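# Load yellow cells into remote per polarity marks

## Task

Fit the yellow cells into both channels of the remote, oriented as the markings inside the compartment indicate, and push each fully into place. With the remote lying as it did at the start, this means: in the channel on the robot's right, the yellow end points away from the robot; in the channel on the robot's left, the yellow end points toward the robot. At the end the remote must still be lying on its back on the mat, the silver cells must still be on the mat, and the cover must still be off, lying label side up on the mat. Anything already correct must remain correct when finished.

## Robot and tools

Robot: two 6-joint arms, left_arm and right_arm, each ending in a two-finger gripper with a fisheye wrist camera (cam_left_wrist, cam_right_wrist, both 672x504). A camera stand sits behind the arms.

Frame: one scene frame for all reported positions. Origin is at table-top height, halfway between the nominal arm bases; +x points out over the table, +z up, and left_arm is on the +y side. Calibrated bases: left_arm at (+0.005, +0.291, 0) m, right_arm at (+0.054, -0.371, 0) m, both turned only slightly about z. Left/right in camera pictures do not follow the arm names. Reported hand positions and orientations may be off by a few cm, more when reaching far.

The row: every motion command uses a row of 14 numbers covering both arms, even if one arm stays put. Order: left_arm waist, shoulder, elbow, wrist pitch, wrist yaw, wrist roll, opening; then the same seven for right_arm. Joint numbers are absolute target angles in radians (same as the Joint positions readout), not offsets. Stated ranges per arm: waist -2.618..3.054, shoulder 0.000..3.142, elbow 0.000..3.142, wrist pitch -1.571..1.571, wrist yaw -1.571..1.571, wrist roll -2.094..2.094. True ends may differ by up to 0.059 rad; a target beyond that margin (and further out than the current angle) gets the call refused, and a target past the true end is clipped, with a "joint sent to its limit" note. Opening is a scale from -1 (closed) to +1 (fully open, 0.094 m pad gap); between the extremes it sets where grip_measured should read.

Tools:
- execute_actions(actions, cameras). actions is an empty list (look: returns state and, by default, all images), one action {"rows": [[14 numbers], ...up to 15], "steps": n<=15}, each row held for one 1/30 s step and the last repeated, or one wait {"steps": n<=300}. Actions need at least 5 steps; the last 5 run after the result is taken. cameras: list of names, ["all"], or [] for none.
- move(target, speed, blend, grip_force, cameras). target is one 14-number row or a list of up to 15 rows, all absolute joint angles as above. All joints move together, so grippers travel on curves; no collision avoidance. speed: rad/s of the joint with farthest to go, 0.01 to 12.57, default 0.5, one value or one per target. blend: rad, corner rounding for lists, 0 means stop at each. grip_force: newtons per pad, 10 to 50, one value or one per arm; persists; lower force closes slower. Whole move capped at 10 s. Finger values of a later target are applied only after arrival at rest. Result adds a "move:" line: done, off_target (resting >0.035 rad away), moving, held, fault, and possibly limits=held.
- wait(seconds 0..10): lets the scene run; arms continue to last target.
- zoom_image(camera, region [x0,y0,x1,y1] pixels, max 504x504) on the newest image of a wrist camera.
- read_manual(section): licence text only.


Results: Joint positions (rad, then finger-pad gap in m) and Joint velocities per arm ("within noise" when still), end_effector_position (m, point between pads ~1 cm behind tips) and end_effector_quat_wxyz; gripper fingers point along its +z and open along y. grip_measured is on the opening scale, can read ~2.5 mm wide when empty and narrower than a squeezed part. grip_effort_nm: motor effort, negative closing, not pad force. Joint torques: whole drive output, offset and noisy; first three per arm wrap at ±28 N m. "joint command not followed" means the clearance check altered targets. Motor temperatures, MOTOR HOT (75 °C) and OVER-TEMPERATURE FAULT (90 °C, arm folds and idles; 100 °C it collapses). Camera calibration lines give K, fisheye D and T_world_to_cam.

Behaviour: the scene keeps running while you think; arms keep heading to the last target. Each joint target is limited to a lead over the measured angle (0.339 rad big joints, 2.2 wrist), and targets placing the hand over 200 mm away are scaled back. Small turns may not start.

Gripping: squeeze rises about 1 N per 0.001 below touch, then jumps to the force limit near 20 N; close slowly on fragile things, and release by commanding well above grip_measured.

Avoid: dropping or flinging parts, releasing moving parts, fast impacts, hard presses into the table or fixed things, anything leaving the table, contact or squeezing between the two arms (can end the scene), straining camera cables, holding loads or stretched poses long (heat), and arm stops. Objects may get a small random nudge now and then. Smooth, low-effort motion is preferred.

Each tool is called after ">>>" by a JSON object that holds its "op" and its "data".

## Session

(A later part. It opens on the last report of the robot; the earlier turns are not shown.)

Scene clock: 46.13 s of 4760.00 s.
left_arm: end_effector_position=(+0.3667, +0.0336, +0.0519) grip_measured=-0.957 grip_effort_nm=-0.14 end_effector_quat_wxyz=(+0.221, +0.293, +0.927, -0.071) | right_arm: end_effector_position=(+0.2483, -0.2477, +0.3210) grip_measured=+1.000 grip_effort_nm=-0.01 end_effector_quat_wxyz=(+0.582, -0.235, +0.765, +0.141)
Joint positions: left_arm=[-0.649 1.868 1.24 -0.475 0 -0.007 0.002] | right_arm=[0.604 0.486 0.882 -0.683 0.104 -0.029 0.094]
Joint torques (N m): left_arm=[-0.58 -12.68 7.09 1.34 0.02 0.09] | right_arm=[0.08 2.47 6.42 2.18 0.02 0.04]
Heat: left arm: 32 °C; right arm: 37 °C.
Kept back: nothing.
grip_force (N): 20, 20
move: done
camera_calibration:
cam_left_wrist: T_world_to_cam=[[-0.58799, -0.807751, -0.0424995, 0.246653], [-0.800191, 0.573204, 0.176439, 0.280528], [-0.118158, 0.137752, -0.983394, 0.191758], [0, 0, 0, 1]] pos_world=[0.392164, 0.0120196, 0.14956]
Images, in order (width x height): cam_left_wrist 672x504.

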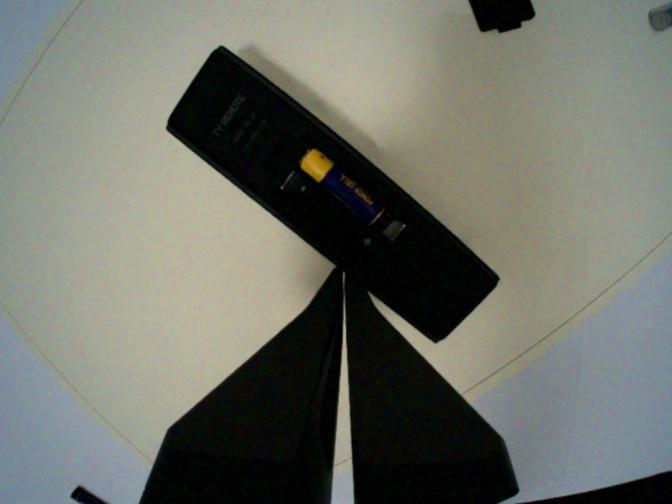

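>>> {"op": "move", "data": {"target": [[0.162,1.8014,1.3004,-1.0698,0,-0.153,-0.55,0.604,0.486,0.882,-0.683,0.104,-0.029,1],[0.162,1.857,1.206,-0.922,0,-0.153,-0.55,0.604,0.486,0.882,-0.683,0.104,-0.029,1]], "speed": [0.9,0.4], "blend": [0.03,0], "cameras": ["cam_left_wrist"]}}

Scene clock: 48.90 s of 4760.00 s.
left_arm: end_effector_position=(+0.3229, +0.3549, +0.0265) grip_measured=-0.553 grip_effort_nm=0.16 end_effector_quat_wxyz=(+0.000, -0.170, +0.986, +0.001) | right_arm: end_effector_position=(+0.2483, -0.2477, +0.3210) grip_measured=+1.000 grip_effort_nm=-0.01 end_effector_quat_wxyz=(+0.582, -0.235, +0.765, +0.141)
Joint positions: left_arm=[0.166 1.843 1.213 -0.94 -0.003 -0.146 0.021] | right_arm=[0.604 0.486 0.882 -0.683 0.104 -0.029 0.094]
Joint torques (N m): left_arm=[-0.29 -7.3 6.28 0.46 0.04 -0.05] | right_arm=[0.08 2.47 6.42 2.18 0.02 0.04]
Heat: left arm: 32 °C; right arm: 38 °C.
Kept back: nothing.
grip_force (N): 20, 20
move: done
camera_calibration:
cam_left_wrist: T_world_to_cam=[[0.30137, -0.952819, -0.0362282, 0.243484], [-0.755685, -0.261843, 0.600315, 0.336501], [-0.581477, -0.15354, -0.798943, 0.365474], [0, 0, 0, 1]] pos_world=[0.393425, 0.376222, 0.098807]
Images, in order (width x height): cam_left_wrist 672x504.

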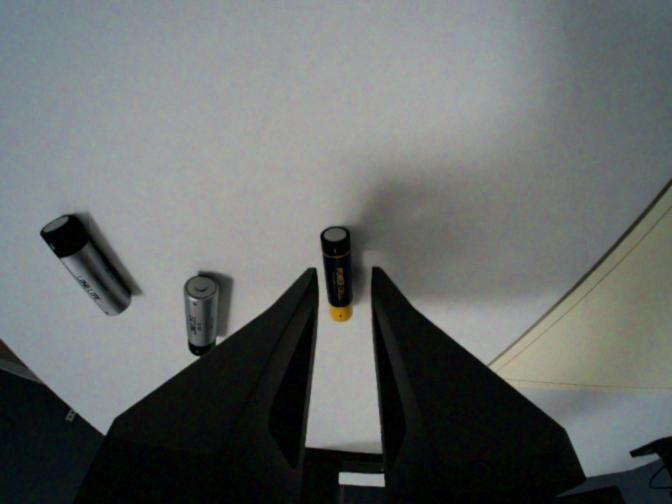

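>>> {"op": "move", "data": {"target": [[0.177,1.857,1.179,-0.892,0,-0.18,-0.55,0.604,0.486,0.882,-0.683,0.104,-0.029,1],[0.177,1.857,1.179,-0.892,0,-0.18,-0.85,0.604,0.486,0.882,-0.683,0.104,-0.029,1]], "speed": 0.2, "cameras": ["cam_left_wrist"]}}

Scene clock: 51.40 s of 4760.00 s.
left_arm: end_effector_position=(+0.3217, +0.3559, +0.0209) grip_measured=-0.772 grip_effort_nm=-0.45 end_effector_quat_wxyz=(+0.003, -0.185, +0.983, +0.001) | right_arm: end_effector_position=(+0.2483, -0.2477, +0.3210) grip_measured=+1.000 grip_effort_nm=-0.01 end_effector_quat_wxyz=(+0.582, -0.235, +0.765, +0.141)
Joint positions: left_arm=[0.17 1.843 1.189 -0.91 -0.003 -0.173 0.011] | right_arm=[0.604 0.486 0.882 -0.683 0.104 -0.029 0.094]
Joint torques (N m): left_arm=[0.54 -7.27 5.94 0.48 0.04 -0.05] | right_arm=[0.08 2.48 6.42 2.18 0.02 0.04]
Heat: left arm: 32 °C; right arm: 38 °C.
Kept back: nothing.
grip_force (N): 20, 20
move: done
camera_calibration:
cam_left_wrist: T_world_to_cam=[[0.330872, -0.943012, -0.0353847, 0.231667], [-0.750621, -0.285723, 0.59576, 0.346186], [-0.571919, -0.17056, -0.802383, 0.363498], [0, 0, 0, 1]] pos_world=[0.391094, 0.379376, 0.0936179]
Images, in order (width x height): cam_left_wrist 672x504.

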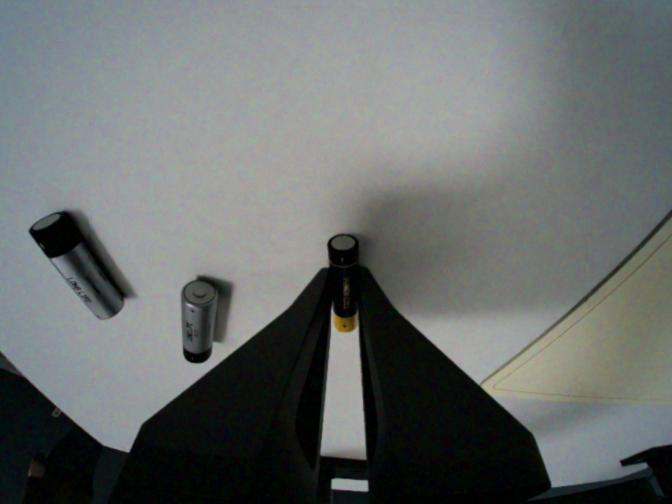

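>>> {"op": "move", "data": {"target": [[0.17,1.80,1.305,-1.075,0,-0.173,-0.85,0.604,0.486,0.882,-0.683,0.104,-0.029,1],[-0.6274,2.456,2.325,-1.449,0,-0.868,-0.85,0.604,0.486,0.882,-0.683,0.104,-0.029,1]], "speed": [0.5,0.9], "blend": [0.09,0], "cameras": ["cam_left_wrist"]}}

>>> {"op": "zoom_image", "data": {"camera": "cam_left_wrist", "region": [266, 130, 426, 290]}}

Scene clock: 53.97 s of 4760.00 s.
left_arm: end_effector_position=(+0.3935, +0.0235, +0.0667) grip_measured=-0.773 grip_effort_nm=-0.47 end_effector_quat_wxyz=(-0.001, -0.128, +0.992, -0.003) | right_arm: end_effector_position=(+0.2483, -0.2477, +0.3210) grip_measured=+1.000 grip_effort_nm=-0.01 end_effector_quat_wxyz=(+0.582, -0.235, +0.765, +0.141)
Joint positions: left_arm=[-0.631 2.433 2.299 -1.435 0.006 -0.859 0.011] | right_arm=[0.604 0.486 0.882 -0.683 0.104 -0.029 0.094]
Joint torques (N m): left_arm=[0.27 -11.67 10.17 0.15 -0.07 -0.09] | right_arm=[0.06 2.48 6.42 2.19 0.02 0.04]
Heat: left arm: 32 °C; right arm: 38 °C.
Kept back: nothing.
grip_force (N): 20, 20
move: done
camera_calibration:
cam_left_wrist: T_world_to_cam=[[0.220733, -0.974926, -0.0282213, -0.0603054], [-0.773326, -0.192574, 0.604055, 0.284038], [-0.594343, -0.111511, -0.796443, 0.39171], [0, 0, 0, 1]] pos_world=[0.465776, 0.039585, 0.138698]
Images, in order (width x height): cam_left_wrist 672x504.

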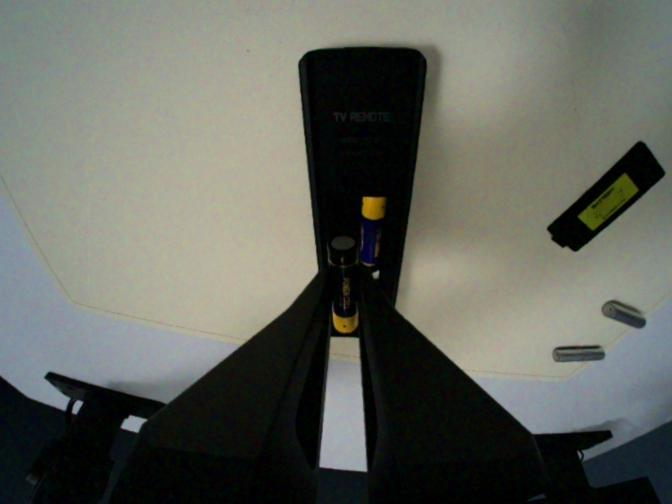

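Scaled by 3.150 from the camera's 672x504 image, which has a finer 960x720 frame.

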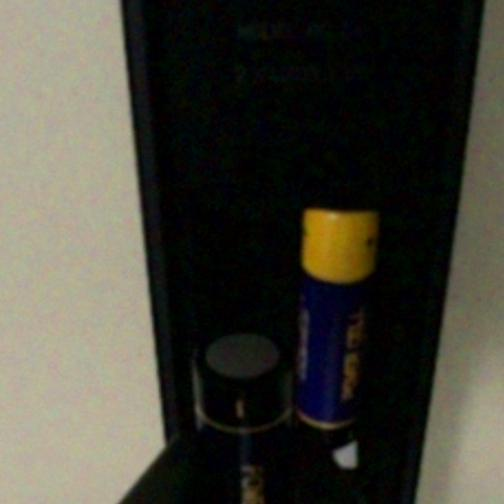

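>>> {"op": "move", "data": {"target": [-0.6455,2.425,2.211,-1.356,0,-0.876,-0.85,0.604,0.486,0.882,-0.683,0.104,-0.029,1], "speed": 0.2, "cameras": ["cam_left_wrist"]}}

>>> {"op": "zoom_image", "data": {"camera": "cam_left_wrist", "region": [266, 130, 426, 290]}}

Scene clock: 55.97 s of 4760.00 s.
left_arm: end_effector_position=(+0.3895, +0.0213, +0.0468) grip_measured=-0.773 grip_effort_nm=-0.47 end_effector_quat_wxyz=(-0.006, -0.128, +0.992, +0.002) | right_arm: end_effector_position=(+0.2483, -0.2477, +0.3210) grip_measured=+1.000 grip_effort_nm=-0.01 end_effector_quat_wxyz=(+0.582, -0.235, +0.765, +0.141)
Joint positions: left_arm=[-0.64 2.433 2.22 -1.37 0.006 -0.868 0.011] | right_arm=[0.604 0.486 0.882 -0.683 0.104 -0.029 0.094]
Joint torques (N m): left_arm=[-0.44 -14.48 6.68 0.38 -0.04 -0.07] | right_arm=[0.08 2.48 6.42 2.18 0.02 0.03]
Heat: left arm: 33 °C; right arm: 38 °C.
Kept back: nothing.
grip_force (N): 20, 20
move: done
camera_calibration:
cam_left_wrist: T_world_to_cam=[[0.219977, -0.974759, -0.0381338, -0.0613953], [-0.766705, -0.19693, 0.61105, 0.289687], [-0.603136, -0.10518, -0.790673, 0.37618], [0, 0, 0, 1]] pos_world=[0.462498, 0.0367689, 0.118081]
Images, in order (width x height): cam_left_wrist 672x504.

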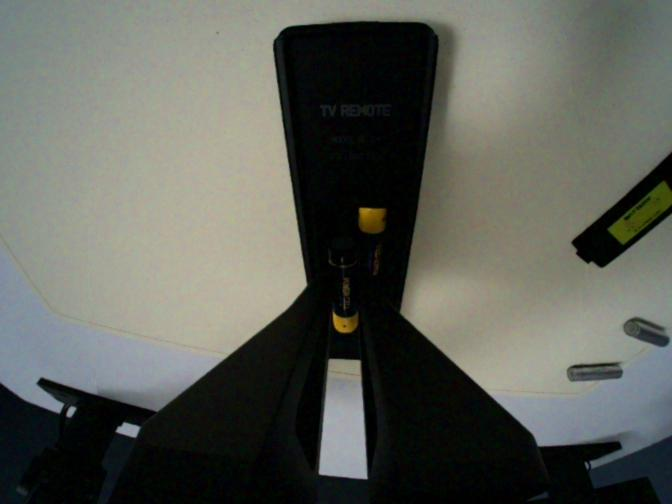

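Scaled by 3.150 from the camera's 672x504 image, which has a finer 960x720 frame.

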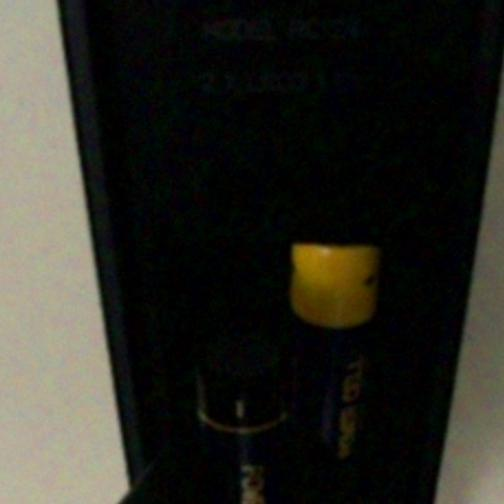

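>>> {"op": "move", "data": {"target": [-0.6285,2.425,2.211,-1.349,0,-0.87,-0.85,0.604,0.486,0.882,-0.683,0.104,-0.029,1], "speed": 0.2, "cameras": ["cam_left_wrist"]}}

>>> {"op": "zoom_image", "data": {"camera": "cam_left_wrist", "region": [266, 130, 426, 290]}}

Scene clock: 57.03 s of 4760.00 s.
left_arm: end_effector_position=(+0.3920, +0.0217, +0.0468) grip_measured=-0.773 grip_effort_nm=-0.47 end_effector_quat_wxyz=(-0.004, -0.130, +0.992, -0.001) | right_arm: end_effector_position=(+0.2483, -0.2477, +0.3210) grip_measured=+1.000 grip_effort_nm=-0.01 end_effector_quat_wxyz=(+0.582, -0.235, +0.765, +0.141)
Joint positions: left_arm=[-0.636 2.433 2.22 -1.362 0.006 -0.868 0.011] | right_arm=[0.604 0.486 0.882 -0.683 0.104 -0.029 0.094]
Joint torques (N m): left_arm=[0.59 -14.56 6.65 0.42 -0.06 0] | right_arm=[0.08 2.48 6.42 2.19 0.02 0.04]
Heat: left arm: 33 °C; right arm: 38 °C.
Kept back: nothing.
grip_force (N): 20, 20
move: done
camera_calibration:
cam_left_wrist: T_world_to_cam=[[0.223858, -0.974073, -0.0327129, -0.0633198], [-0.76957, -0.197256, 0.607332, 0.29302], [-0.598039, -0.110781, -0.793774, 0.376079], [0, 0, 0, 1]] pos_world=[0.464584, 0.0377844, 0.11849]
Images, in order (width x height): cam_left_wrist 672x504.

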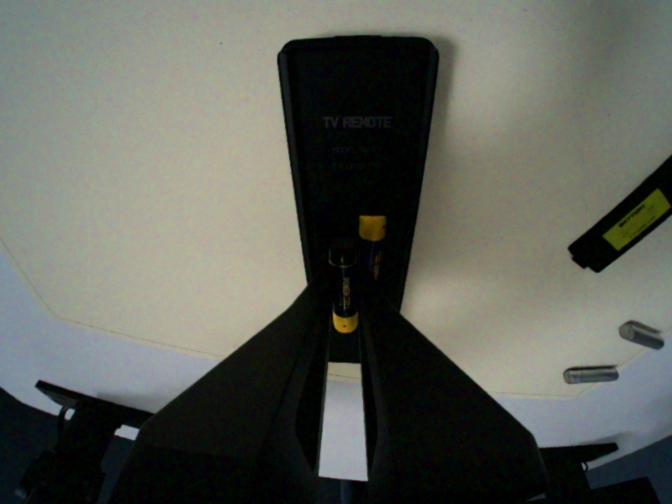

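Scaled by 3.150 from the camera's 672x504 image, which has a finer 960x720 frame.

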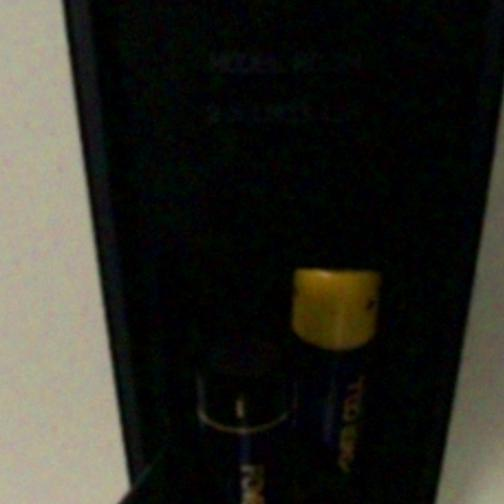

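>>> {"op": "move", "data": {"target": [-0.634,2.427,2.168,-1.310,0,-0.87,-0.85,0.604,0.486,0.882,-0.683,0.104,-0.029,1], "speed": 0.15, "cameras": ["cam_left_wrist"]}}

>>> {"op": "zoom_image", "data": {"camera": "cam_left_wrist", "region": [266, 180, 426, 340]}}

Scene clock: 58.00 s of 4760.00 s.
left_arm: end_effector_position=(+0.3908, +0.0228, +0.0391) grip_measured=-0.773 grip_effort_nm=-0.47 end_effector_quat_wxyz=(-0.006, -0.130, +0.991, +0.002) | right_arm: end_effector_position=(+0.2483, -0.2477, +0.3210) grip_measured=+1.000 grip_effort_nm=-0.01 end_effector_quat_wxyz=(+0.582, -0.235, +0.765, +0.141)
Joint positions: left_arm=[-0.635 2.433 2.189 -1.339 0.006 -0.868 0.011] | right_arm=[0.604 0.486 0.882 -0.683 0.104 -0.029 0.094]
Joint torques (N m): left_arm=[0.13 -14.27 5.5 0.55 -0.06 0] | right_arm=[0.08 2.48 6.41 2.18 0.02 0.03]
Heat: left arm: 32 °C; right arm: 39 °C.
Kept back: nothing.
grip_force (N): 20, 20
move: done
camera_calibration:
cam_left_wrist: T_world_to_cam=[[0.224025, -0.973849, -0.0378341, -0.062131], [-0.766064, -0.199958, 0.61087, 0.295444], [-0.602461, -0.107867, -0.790826, 0.370891], [0, 0, 0, 1]] pos_world=[0.463695, 0.0385773, 0.110481]
Images, in order (width x height): cam_left_wrist 672x504.

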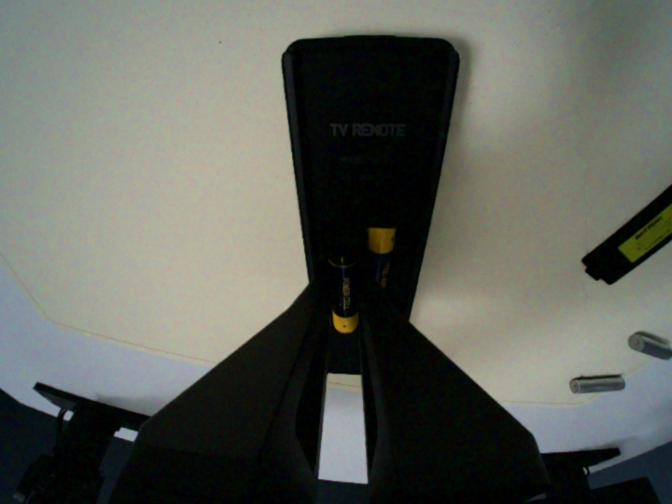

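Scaled by 3.150 from the camera's 672x504 image, which has a finer 960x720 frame.

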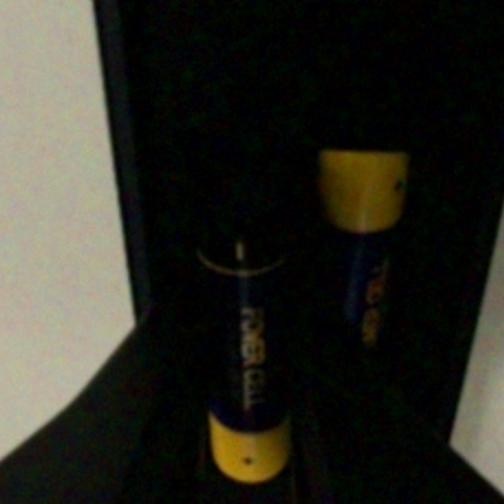

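>>> {"op": "move", "data": {"target": [[-0.634,2.427,2.232,-1.350,0,-0.87,-0.85,0.604,0.486,0.882,-0.683,0.104,-0.029,1],[-0.647,2.427,2.232,-1.350,0,-0.874,-0.85,0.604,0.486,0.882,-0.683,0.104,-0.029,1]], "speed": 0.15, "cameras": ["cam_left_wrist"]}}

>>> {"op": "zoom_image", "data": {"camera": "cam_left_wrist", "region": [266, 160, 426, 320]}}

Scene clock: 59.50 s of 4760.00 s.
left_arm: end_effector_position=(+0.3930, +0.0188, +0.0436) grip_measured=-0.773 grip_effort_nm=-0.47 end_effector_quat_wxyz=(+0.000, -0.128, +0.992, -0.004) | right_arm: end_effector_position=(+0.2483, -0.2477, +0.3210) grip_measured=+1.000 grip_effort_nm=-0.01 end_effector_quat_wxyz=(+0.582, -0.235, +0.765, +0.141)
Joint positions: left_arm=[-0.64 2.433 2.207 -1.34 0.006 -0.868 0.011] | right_arm=[0.604 0.486 0.882 -0.683 0.104 -0.029 0.094]
Joint torques (N m): left_arm=[-0.54 -14.34 9.95 0.19 -0.04 -0.05] | right_arm=[0.09 2.47 6.41 2.19 0.02 0.04]
Heat: left arm: 33 °C; right arm: 39 °C.
Kept back: nothing.
grip_force (N): 20, 20
move: done
camera_calibration:
cam_left_wrist: T_world_to_cam=[[0.220393, -0.975072, -0.0257178, -0.0654042], [-0.775035, -0.191066, 0.602341, 0.297379], [-0.592239, -0.11282, -0.797825, 0.37177], [0, 0, 0, 1]] pos_world=[0.465071, 0.0349881, 0.115802]
Images, in order (width x height): cam_left_wrist 672x504.

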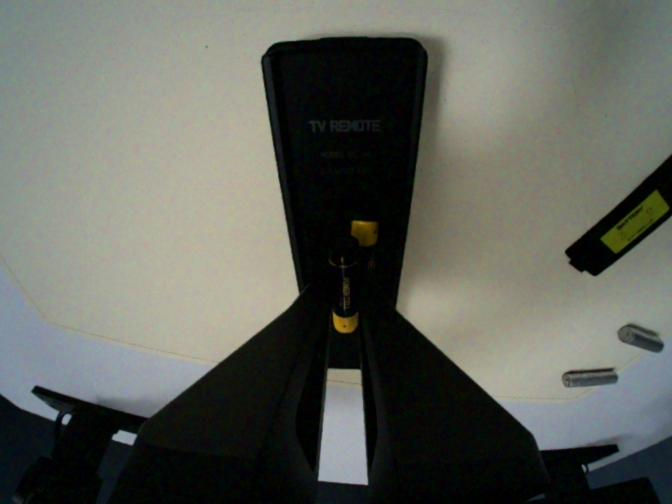

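Scaled by 3.150 from the camera's 672x504 image, which has a finer 960x720 frame.

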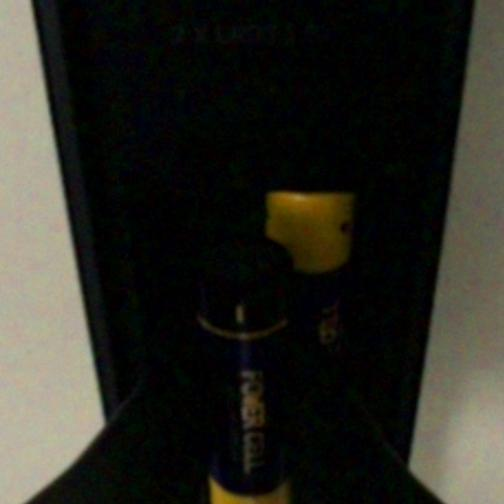

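>>> {"op": "move", "data": {"target": [-0.629,2.427,2.225,-1.362,0,-0.868,-0.85,0.604,0.486,0.882,-0.683,0.104,-0.029,1], "speed": 0.15, "cameras": ["cam_left_wrist"]}}

>>> {"op": "zoom_image", "data": {"camera": "cam_left_wrist", "region": [266, 160, 426, 320]}}

Scene clock: 60.57 s of 4760.00 s.
left_arm: end_effector_position=(+0.3921, +0.0212, +0.0436) grip_measured=-0.773 grip_effort_nm=-0.47 end_effector_quat_wxyz=(-0.003, -0.130, +0.992, -0.001) | right_arm: end_effector_position=(+0.2483, -0.2477, +0.3210) grip_measured=+1.000 grip_effort_nm=-0.01 end_effector_quat_wxyz=(+0.582, -0.235, +0.765, +0.141)
Joint positions: left_arm=[-0.636 2.433 2.207 -1.349 0.006 -0.868 0.011] | right_arm=[0.604 0.486 0.882 -0.683 0.104 -0.029 0.094]
Joint torques (N m): left_arm=[0.55 -14.38 9.24 0.13 -0.07 0.02] | right_arm=[0.08 2.47 6.42 2.19 0.02 0.04]
Heat: left arm: 33 °C; right arm: 39 °C.
Kept back: nothing.
grip_force (N): 20, 20
move: done
camera_calibration:
cam_left_wrist: T_world_to_cam=[[0.223168, -0.974261, -0.0318203, -0.0636832], [-0.770306, -0.196265, 0.606719, 0.295178], [-0.597348, -0.110889, -0.794279, 0.373305], [0, 0, 0, 1]] pos_world=[0.464583, 0.0372844, 0.115391]
Images, in order (width x height): cam_left_wrist 672x504.

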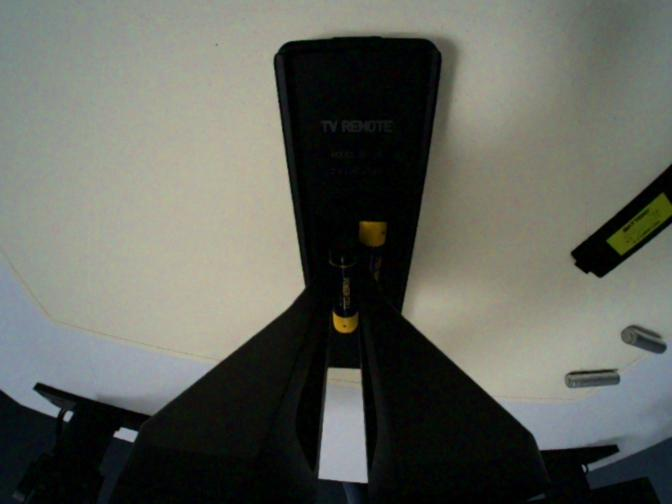

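Scaled by 3.150 from the camera's 672x504 image, which has a finer 960x720 frame.

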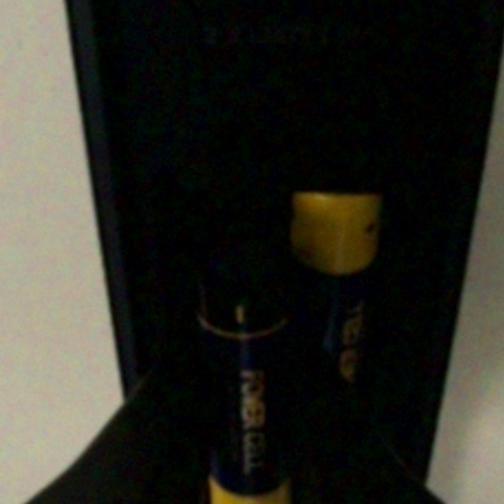

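>>> {"op": "move", "data": {"target": [-0.640,2.427,2.164,-1.300,0,-0.868,-0.85,0.604,0.486,0.882,-0.683,0.104,-0.029,1], "speed": 0.12, "cameras": ["cam_left_wrist"]}}

>>> {"op": "zoom_image", "data": {"camera": "cam_left_wrist", "region": [266, 180, 426, 340]}}

Scene clock: 61.67 s of 4760.00 s.
left_arm: end_effector_position=(+0.3928, +0.0212, +0.0363) grip_measured=-0.773 grip_effort_nm=-0.47 end_effector_quat_wxyz=(-0.003, -0.130, +0.991, -0.002) | right_arm: end_effector_position=(+0.2483, -0.2477, +0.3210) grip_measured=+1.000 grip_effort_nm=-0.01 end_effector_quat_wxyz=(+0.582, -0.235, +0.765, +0.141)
Joint positions: left_arm=[-0.635 2.433 2.178 -1.317 0.007 -0.868 0.011] | right_arm=[0.604 0.486 0.882 -0.683 0.104 -0.029 0.094]
Joint torques (N m): left_arm=[-0.35 -14.24 6.2 0.46 -0.06 0] | right_arm=[0.08 2.48 6.42 2.19 0.02 0.04]
Heat: left arm: 33 °C; right arm: 39 °C.
Kept back: nothing.
grip_force (N): 20, 20
move: done
camera_calibration:
cam_left_wrist: T_world_to_cam=[[0.224321, -0.974064, -0.0296488, -0.0646265], [-0.77094, -0.195988, 0.606004, 0.300468], [-0.596097, -0.113082, -0.794909, 0.367456], [0, 0, 0, 1]] pos_world=[0.465179, 0.0374904, 0.108093]
Images, in order (width x height): cam_left_wrist 672x504.

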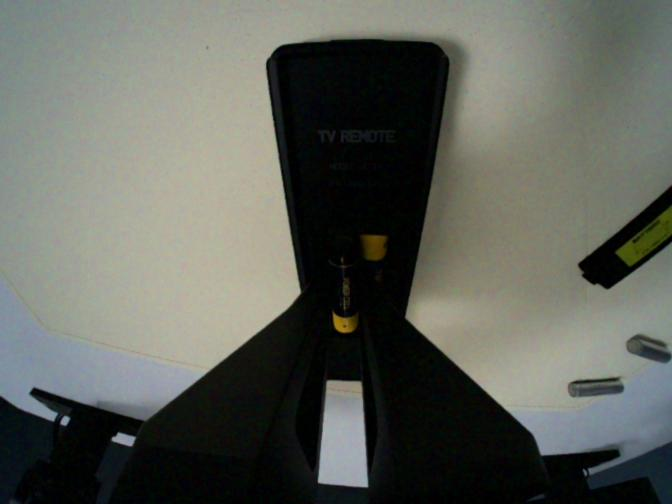

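Scaled by 3.150 from the camera's 672x504 image, which has a finer 960x720 frame.

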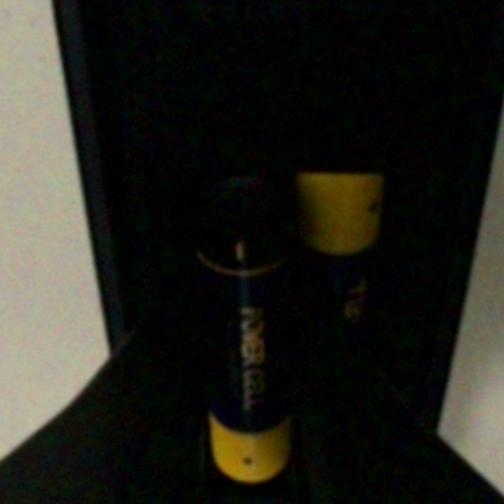

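>>> {"op": "move", "data": {"target": [-0.640,2.427,2.164,-1.300,0,-0.868,-0.71,0.604,0.486,0.882,-0.683,0.104,-0.029,1], "speed": 0.12, "cameras": ["cam_left_wrist"]}}

>>> {"op": "zoom_image", "data": {"camera": "cam_left_wrist", "region": [266, 180, 426, 340]}}

Scene clock: 62.43 s of 4760.00 s.
left_arm: end_effector_position=(+0.3928, +0.0212, +0.0363) grip_measured=-0.714 grip_effort_nm=0.19 end_effector_quat_wxyz=(-0.003, -0.130, +0.991, -0.002) | right_arm: end_effector_position=(+0.2483, -0.2477, +0.3210) grip_measured=+1.000 grip_effort_nm=-0.01 end_effector_quat_wxyz=(+0.582, -0.235, +0.765, +0.141)
Joint positions: left_arm=[-0.635 2.433 2.178 -1.317 0.007 -0.868 0.013] | right_arm=[0.604 0.486 0.882 -0.683 0.104 -0.029 0.094]
Joint torques (N m): left_arm=[-0.36 -14.26 6.24 0.47 -0.05 0.01] | right_arm=[0.08 2.48 6.42 2.18 0.02 0.03]
Heat: left arm: 33 °C; right arm: 39 °C.
Kept back: nothing.
grip_force (N): 20, 20
move: done
camera_calibration:
cam_left_wrist: T_world_to_cam=[[0.224321, -0.974064, -0.0296488, -0.0646265], [-0.77094, -0.195988, 0.606004, 0.300468], [-0.596097, -0.113082, -0.794909, 0.367456], [0, 0, 0, 1]] pos_world=[0.465179, 0.0374904, 0.108093]
Images, in order (width x height): cam_left_wrist 672x504.

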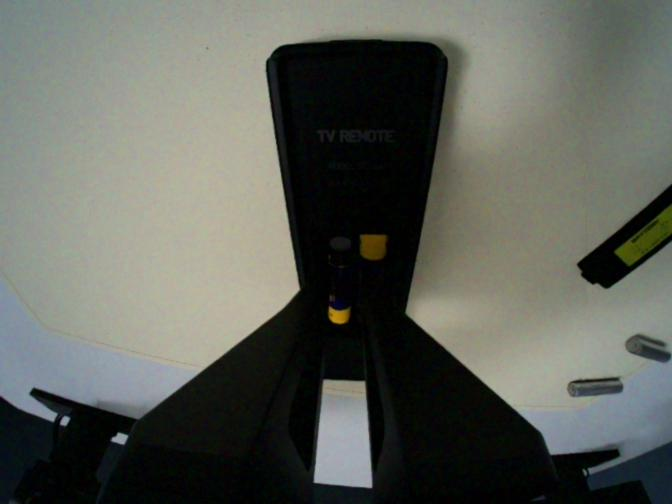

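Scaled by 3.150 from the camera's 672x504 image, which has a finer 960x720 frame.

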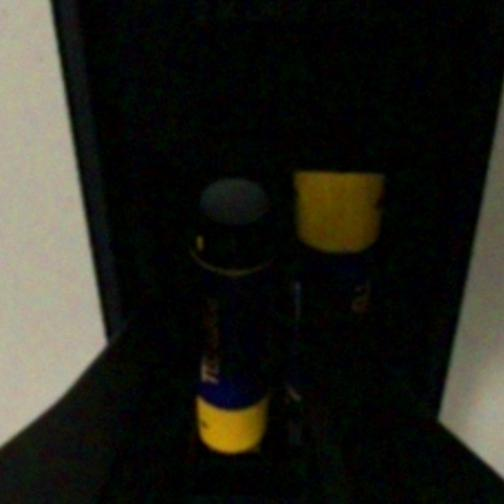

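>>> {"op": "move", "data": {"target": [[-0.636,2.435,2.29,-1.42,0,-0.868,-0.71,0.604,0.486,0.882,-0.683,0.104,-0.029,1],[-0.64,2.25,2.24,-1.545,0,-0.87,-0.71,0.604,0.486,0.882,-0.683,0.104,-0.029,1]], "speed": 0.3, "blend": [0.02,0], "cameras": ["cam_left_wrist"]}}

>>> {"op": "zoom_image", "data": {"camera": "cam_left_wrist", "region": [306, 90, 426, 210]}}

Scene clock: 64.27 s of 4760.00 s.
left_arm: end_effector_position=(+0.3671, +0.0390, +0.1241) grip_measured=-0.713 grip_effort_nm=0.16 end_effector_quat_wxyz=(+0.004, -0.130, +0.991, -0.008) | right_arm: end_effector_position=(+0.2483, -0.2477, +0.3210) grip_measured=+1.000 grip_effort_nm=-0.01 end_effector_quat_wxyz=(+0.582, -0.235, +0.765, +0.141)
Joint positions: left_arm=[-0.635 2.273 2.251 -1.531 0.007 -0.868 0.013] | right_arm=[0.604 0.486 0.882 -0.683 0.104 -0.029 0.094]
Joint torques (N m): left_arm=[-0.42 -14.64 6.43 0.18 -0.06 -0.01] | right_arm=[0.08 2.48 6.42 2.19 0.02 0.04]
Heat: left arm: 33 °C; right arm: 39 °C.
Kept back: nothing.
grip_force (N): 20, 20
move: done
camera_calibration:
cam_left_wrist: T_world_to_cam=[[0.224662, -0.974304, -0.0160971, -0.0407629], [-0.780008, -0.189712, 0.596319, 0.235255], [-0.584049, -0.121414, -0.802586, 0.420838], [0, 0, 0, 1]] pos_world=[0.438449, 0.0560113, 0.196816]
Images, in order (width x height): cam_left_wrist 672x504.

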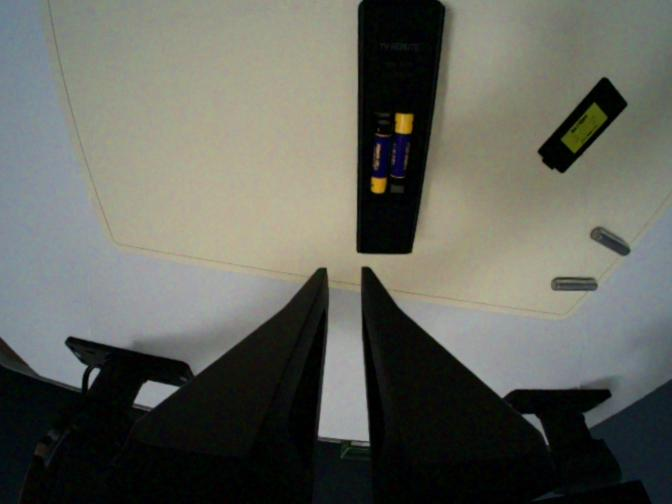

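Scaled by 4.200 from the camera's 672x504 image, which has a finer 960x720 frame.

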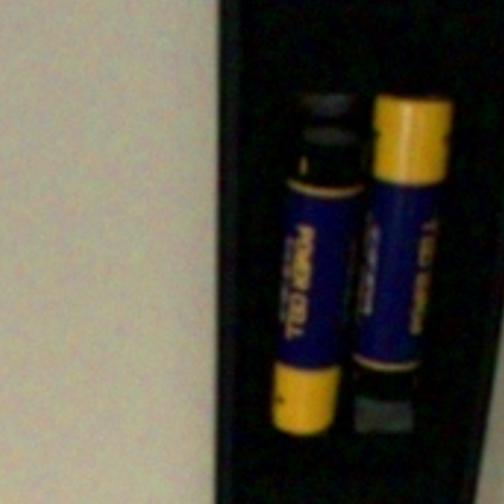

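>>> {"op": "move", "data": {"target": [[-0.613,2.502,2.314,-1.378,0,-0.839,-0.96,0.604,0.486,0.882,-0.683,0.104,-0.029,1],[-0.613,2.49,2.200,-1.320,0,-0.839,-0.96,0.604,0.486,0.882,-0.683,0.104,-0.029,1]], "speed": [0.35,0.15], "cameras": ["cam_left_wrist"]}}

>>> {"op": "zoom_image", "data": {"camera": "cam_left_wrist", "region": [266, 180, 426, 340]}}

Scene clock: 67.00 s of 4760.00 s.
left_arm: end_effector_position=(+0.4024, +0.0251, +0.0350) grip_measured=-0.957 grip_effort_nm=-0.15 end_effector_quat_wxyz=(-0.002, -0.127, +0.992, -0.001) | right_arm: end_effector_position=(+0.2483, -0.2477, +0.3210) grip_measured=+1.000 grip_effort_nm=-0.01 end_effector_quat_wxyz=(+0.582, -0.235, +0.765, +0.141)
Joint positions: left_arm=[-0.618 2.47 2.24 -1.344 0.004 -0.845 0.002] | right_arm=[0.604 0.486 0.882 -0.683 0.104 -0.029 0.094]
Joint torques (N m): left_arm=[0.43 -12.21 3.77 0.52 -0.05 0.06] | right_arm=[0.08 2.47 6.42 2.19 0.02 0.03]
Heat: left arm: 33 °C; right arm: 39 °C.
Kept back: nothing.
grip_force (N): 20, 20
move: off_target (left_arm); left_arm: the elbow is farthest, 0.040 rad from its target
camera_calibration:
cam_left_wrist: T_world_to_cam=[[0.218749, -0.97523, -0.0328021, -0.0607079], [-0.77204, -0.193535, 0.605391, 0.309787], [-0.596744, -0.107104, -0.795252, 0.372747], [0, 0, 0, 1]] pos_world=[0.474882, 0.0406732, 0.106895]
Images, in order (width x height): cam_left_wrist 672x504.

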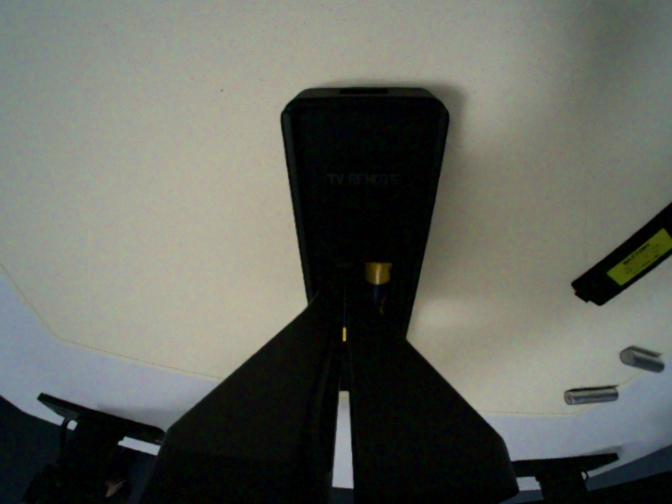

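Scaled by 3.150 from the camera's 672x504 image, which has a finer 960x720 frame.

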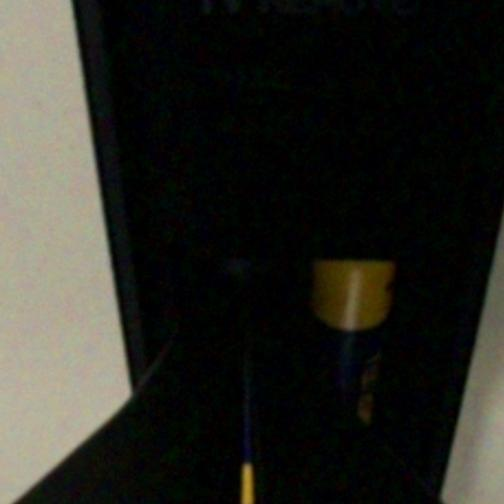

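>>> {"op": "move", "data": {"target": [[-0.618,2.48,2.30,-1.40,0,-0.84,-0.96,0.604,0.486,0.882,-0.683,0.104,-0.029,1],[-0.653,2.369,2.160,-1.325,0,-0.881,-0.96,0.604,0.486,0.882,-0.683,0.104,-0.029,1],[-0.653,2.382,2.080,-1.265,0,-0.881,-0.96,0.604,0.486,0.882,-0.683,0.104,-0.029,1]], "speed": [0.25,0.25,0.15], "cameras": ["cam_left_wrist"]}}

>>> {"op": "zoom_image", "data": {"camera": "cam_left_wrist", "region": [266, 160, 426, 320]}}

Scene clock: 70.37 s of 4760.00 s.
left_arm: end_effector_position=(+0.3819, +0.0214, +0.0357) grip_measured=-0.957 grip_effort_nm=-0.14 end_effector_quat_wxyz=(-0.004, -0.126, +0.992, +0.001) | right_arm: end_effector_position=(+0.2483, -0.2477, +0.3210) grip_measured=+1.000 grip_effort_nm=-0.01 end_effector_quat_wxyz=(+0.582, -0.235, +0.765, +0.141)
Joint positions: left_arm=[-0.649 2.393 2.105 -1.291 0.004 -0.873 0.002] | right_arm=[0.604 0.486 0.882 -0.683 0.104 -0.029 0.094]
Joint torques (N m): left_arm=[-0.36 -14.54 5.15 0.54 -0.03 -0.06] | right_arm=[0.08 2.48 6.42 2.19 0.02 0.03]
Heat: left arm: 33 °C; right arm: 39 °C.
Kept back: nothing.
grip_force (N): 20, 20
move: done
camera_calibration:
cam_left_wrist: T_world_to_cam=[[0.215309, -0.975861, -0.0365763, -0.0584159], [-0.770274, -0.192734, 0.607891, 0.292122], [-0.600266, -0.102711, -0.793178, 0.36184], [0, 0, 0, 1]] pos_world=[0.454792, 0.0364608, 0.107289]
Images, in order (width x height): cam_left_wrist 672x504.

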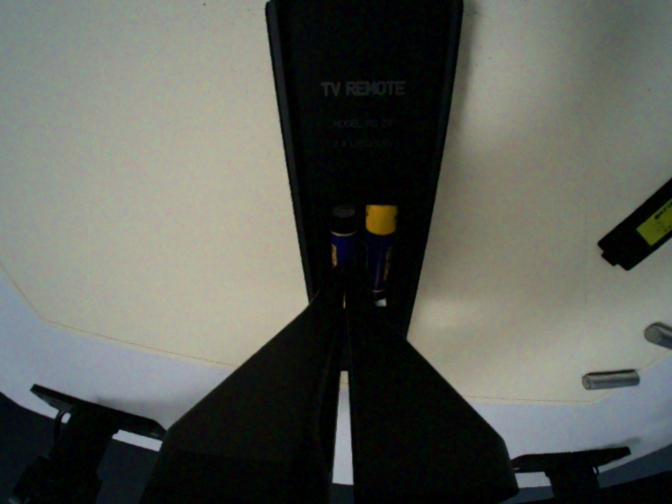

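Scaled by 3.150 from the camera's 672x504 image, which has a finer 960x720 frame.

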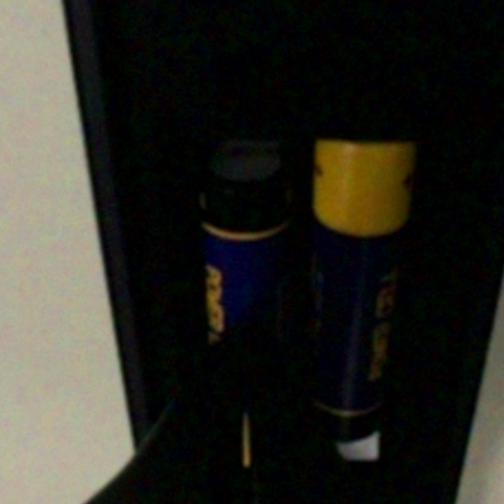

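>>> {"op": "move", "data": {"target": [[-0.649,2.395,2.19,-1.37,0,-0.873,-0.96,0.604,0.486,0.882,-0.683,0.104,-0.029,1],[-0.671,2.474,2.278,-1.386,0,-0.90,-0.96,0.604,0.486,0.882,-0.683,0.104,-0.029,1],[-0.671,2.465,2.160,-1.300,0,-0.90,-0.96,0.604,0.486,0.882,-0.683,0.104,-0.029,1]], "speed": [0.25,0.25,0.15], "cameras": ["cam_left_wrist"]}}

>>> {"op": "zoom_image", "data": {"camera": "cam_left_wrist", "region": [246, 160, 406, 320]}}

Scene clock: 73.63 s of 4760.00 s.
left_arm: end_effector_position=(+0.3844, +0.0091, +0.0352) grip_measured=-0.957 grip_effort_nm=-0.14 end_effector_quat_wxyz=(-0.005, -0.126, +0.992, +0.001) | right_arm: end_effector_position=(+0.2483, -0.2477, +0.3210) grip_measured=+1.000 grip_effort_nm=-0.01 end_effector_quat_wxyz=(+0.582, -0.235, +0.765, +0.141)
Joint positions: left_arm=[-0.667 2.447 2.199 -1.332 0.006 -0.892 0.002] | right_arm=[0.604 0.486 0.882 -0.683 0.104 -0.029 0.094]
Joint torques (N m): left_arm=[-0.29 -12.29 3.89 0.61 -0.07 -0.07] | right_arm=[0.08 2.47 6.42 2.18 0.02 0.03]
Heat: left arm: 33 °C; right arm: 40 °C.
Kept back: nothing.
grip_force (N): 20, 20
move: off_target (left_arm); left_arm: the elbow is farthest, 0.039 rad from its target
camera_calibration:
cam_left_wrist: T_world_to_cam=[[0.216717, -0.975536, -0.036933, -0.0713955], [-0.768699, -0.193844, 0.60953, 0.291218], [-0.601777, -0.103705, -0.791902, 0.3622], [0, 0, 0, 1]] pos_world=[0.457295, 0.0243639, 0.106685]
Images, in order (width x height): cam_left_wrist 672x504.

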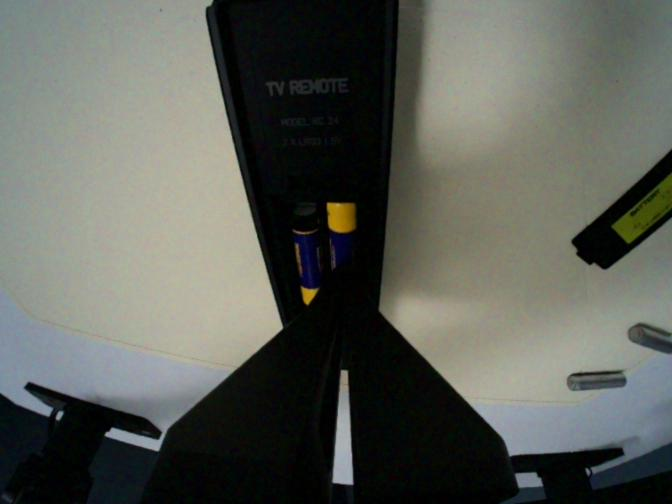

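Scaled by 3.150 from the camera's 672x504 image, which has a finer 960x720 frame.

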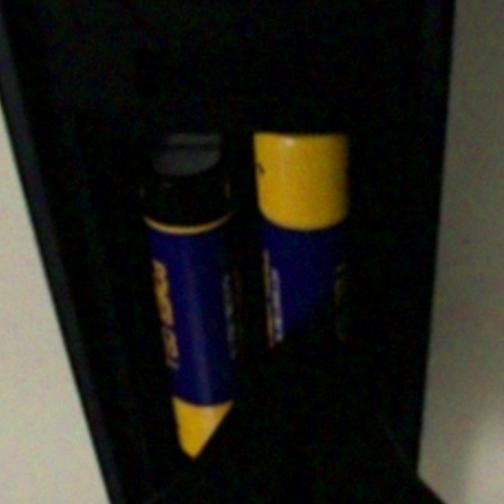

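>>> {"op": "move", "data": {"target": [[-0.667,2.45,2.29,-1.41,0,-0.89,-0.96,0.604,0.486,0.882,-0.683,0.104,-0.029,1],[-0.623,2.561,2.440,-1.458,0,-0.85,-0.96,0.604,0.486,0.882,-0.683,0.104,-0.029,1],[-0.623,2.54,2.308,-1.368,0,-0.85,-0.96,0.604,0.486,0.882,-0.683,0.104,-0.029,1]], "speed": [0.25,0.25,0.15], "cameras": ["cam_left_wrist"]}}

>>> {"op": "zoom_image", "data": {"camera": "cam_left_wrist", "region": [256, 160, 416, 320]}}

Scene clock: 77.53 s of 4760.00 s.
left_arm: end_effector_position=(+0.4039, +0.0197, +0.0344) grip_measured=-0.958 grip_effort_nm=-0.12 end_effector_quat_wxyz=(-0.009, -0.129, +0.992, +0.005) | right_arm: end_effector_position=(+0.2483, -0.2477, +0.3210) grip_measured=+1.000 grip_effort_nm=-0.01 end_effector_quat_wxyz=(+0.582, -0.235, +0.765, +0.141)
Joint positions: left_arm=[-0.625 2.527 2.343 -1.407 0.005 -0.856 0.002] | right_arm=[0.604 0.486 0.882 -0.683 0.104 -0.029 0.094]
Joint torques (N m): left_arm=[0.16 -13.2 4.27 0.66 -0.05 0.09] | right_arm=[0.06 2.48 6.41 2.18 0.02 0.04]
Heat: left arm: 33 °C; right arm: 40 °C.
Kept back: nothing.
grip_force (N): 20, 20
move: off_target (left_arm); left_arm: the wrist pitch is farthest, 0.039 rad from its target
camera_calibration:
cam_left_wrist: T_world_to_cam=[[0.221916, -0.974019, -0.0451771, -0.067233], [-0.761861, -0.202123, 0.615398, 0.305984], [-0.60854, -0.102148, -0.786921, 0.376924], [0, 0, 0, 1]] pos_world=[0.477411, 0.0348622, 0.10527]
Images, in order (width x height): cam_left_wrist 672x504.

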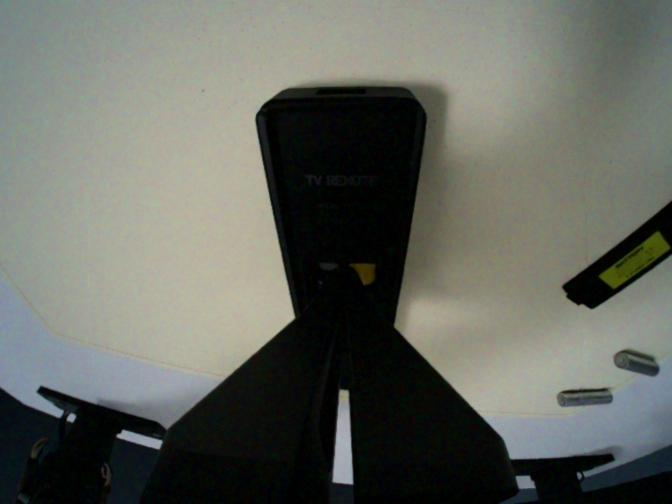

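Scaled by 3.150 from the camera's 672x504 image, which has a finer 960x720 frame.

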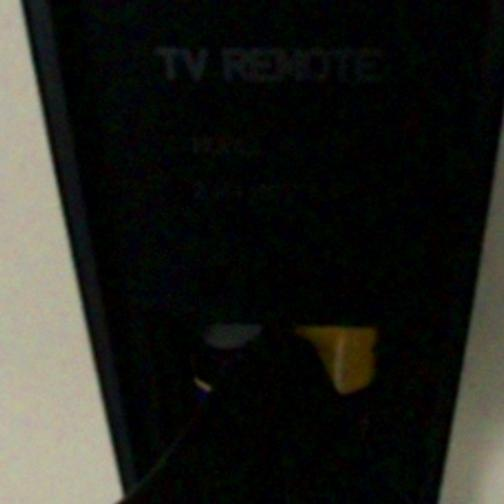

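>>> {"op": "move", "data": {"target": [[-0.625,2.54,2.44,-1.48,0,-0.855,-0.96,0.604,0.486,0.882,-0.683,0.104,-0.029,1],[-0.641,2.555,2.42,-1.458,0,-0.865,-0.96,0.604,0.486,0.882,-0.683,0.104,-0.029,1]], "speed": 0.25, "cameras": ["cam_left_wrist"]}}

>>> {"op": "zoom_image", "data": {"camera": "cam_left_wrist", "region": [256, 160, 416, 320]}}

Scene clock: 80.37 s of 4760.00 s.
left_arm: end_effector_position=(+0.4027, +0.0142, +0.0531) grip_measured=-0.958 grip_effort_nm=-0.12 end_effector_quat_wxyz=(-0.004, -0.124, +0.992, +0.000) | right_arm: end_effector_position=(+0.2483, -0.2477, +0.3210) grip_measured=+1.000 grip_effort_nm=-0.01 end_effector_quat_wxyz=(+0.582, -0.235, +0.765, +0.141)
Joint positions: left_arm=[-0.636 2.527 2.418 -1.466 0.005 -0.857 0.002] | right_arm=[0.604 0.486 0.882 -0.683 0.104 -0.029 0.094]
Joint torques (N m): left_arm=[-0.36 -11.81 7.62 0.37 -0.05 -0.08] | right_arm=[0.08 2.47 6.42 2.18 0.02 0.03]
Heat: left arm: 33 °C; right arm: 40 °C.
Kept back: nothing.
grip_force (N): 20, 20
move: done
camera_calibration:
cam_left_wrist: T_world_to_cam=[[0.212689, -0.976538, -0.0337218, -0.0682513], [-0.771682, -0.189042, 0.607265, 0.296697], [-0.599392, -0.103136, -0.793784, 0.387089], [0, 0, 0, 1]] pos_world=[0.47549, 0.0293608, 0.12479]
Images, in order (width x height): cam_left_wrist 672x504.

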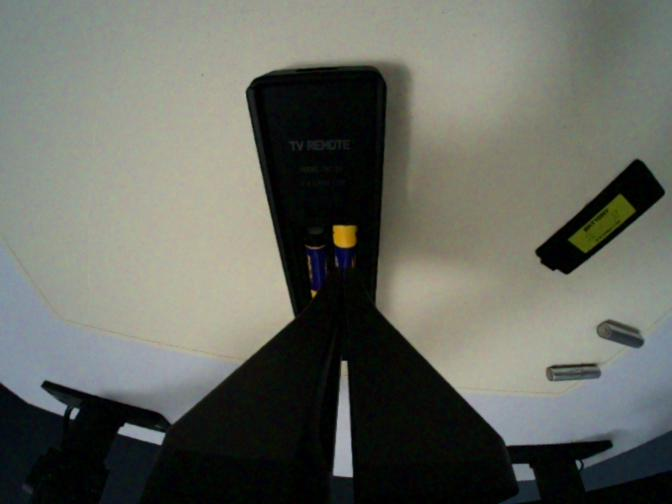

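Scaled by 3.150 from the camera's 672x504 image, which has a finer 960x720 frame.

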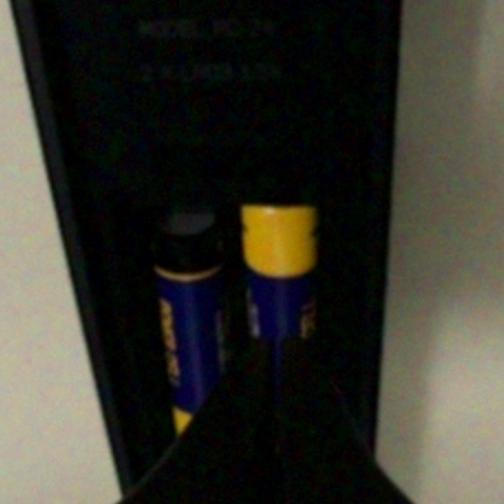

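>>> {"op": "move", "data": {"target": [-0.638,2.545,2.300,-1.362,0,-0.863,-0.96,0.604,0.486,0.882,-0.683,0.104,-0.029,1], "speed": 0.15}}

>>> {"op": "move", "data": {"target": [[-0.636,2.53,2.42,-1.47,0,-0.86,-0.96,0.604,0.486,0.882,-0.683,0.104,-0.029,1],[-0.64,2.25,2.24,-1.545,0,-0.86,-0.96,0.604,0.486,0.882,-0.683,0.104,-0.029,1]], "speed": 0.3, "blend": [0.02,0], "cameras": ["cam_left_wrist"]}}

>>> {"op": "zoom_image", "data": {"camera": "cam_left_wrist", "region": [306, 90, 426, 210]}}

Scene clock: 81.73 s of 4760.00 s.
left_arm: end_effector_position=(+0.4009, +0.0155, +0.0356) grip_measured=-0.958 grip_effort_nm=-0.12 end_effector_quat_wxyz=(-0.008, -0.124, +0.992, +0.004) | right_arm: end_effector_position=(+0.2483, -0.2477, +0.3210) grip_measured=+1.000 grip_effort_nm=-0.01 end_effector_quat_wxyz=(+0.582, -0.235, +0.765, +0.141)
Joint positions: left_arm=[-0.636 2.522 2.339 -1.405 0.005 -0.857 0.002] | right_arm=[0.604 0.486 0.882 -0.683 0.104 -0.029 0.094]
Joint torques (N m): left_arm=[-0.1 -12.22 3.82 0.7 -0.05 -0.06] | right_arm=[0.08 2.48 6.42 2.19 0.02 0.04]
Heat: left arm: 33 °C; right arm: 40 °C.
Kept back: nothing.
grip_force (N): 20, 20
move: off_target (left_arm); left_arm: the wrist pitch is farthest, 0.043 rad from its target

Scene clock: 83.60 s of 4760.00 s.
left_arm: end_effector_position=(+0.3669, +0.0391, +0.1209) grip_measured=-0.958 grip_effort_nm=-0.12 end_effector_quat_wxyz=(+0.001, -0.124, +0.992, -0.005) | right_arm: end_effector_position=(+0.2483, -0.2477, +0.3210) grip_measured=+1.000 grip_effort_nm=-0.01 end_effector_quat_wxyz=(+0.582, -0.235, +0.765, +0.141)
Joint positions: left_arm=[-0.636 2.281 2.251 -1.532 0.005 -0.857 0.002] | right_arm=[0.604 0.486 0.882 -0.683 0.104 -0.029 0.094]
Joint torques (N m): left_arm=[-0.39 -15.54 6.37 0.15 -0.05 -0.02] | right_arm=[0.08 2.48 6.42 2.19 0.02 0.04]
Heat: left arm: 34 °C; right arm: 40 °C.
Kept back: nothing.
grip_force (N): 20, 20
move: done
camera_calibration:
cam_left_wrist: T_world_to_cam=[[0.213049, -0.976754, -0.0237037, -0.0354173], [-0.778516, -0.184368, 0.599935, 0.235852], [-0.590359, -0.109362, -0.799698, 0.419587], [0, 0, 0, 1]] pos_world=[0.438867, 0.0547765, 0.193208]
Images, in order (width x height): cam_left_wrist 672x504.

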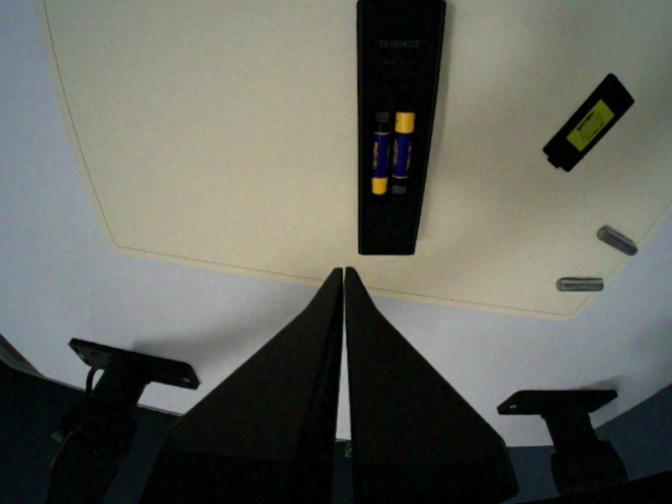

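Scaled by 4.200 from the camera's 672x504 image, which has a finer 960x720 frame.

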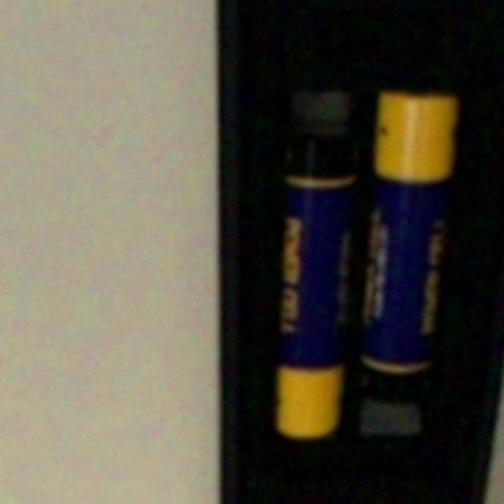

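>>> {"op": "finished_scene", "data": {"scene": 2}}

The scene is finished: the task was done.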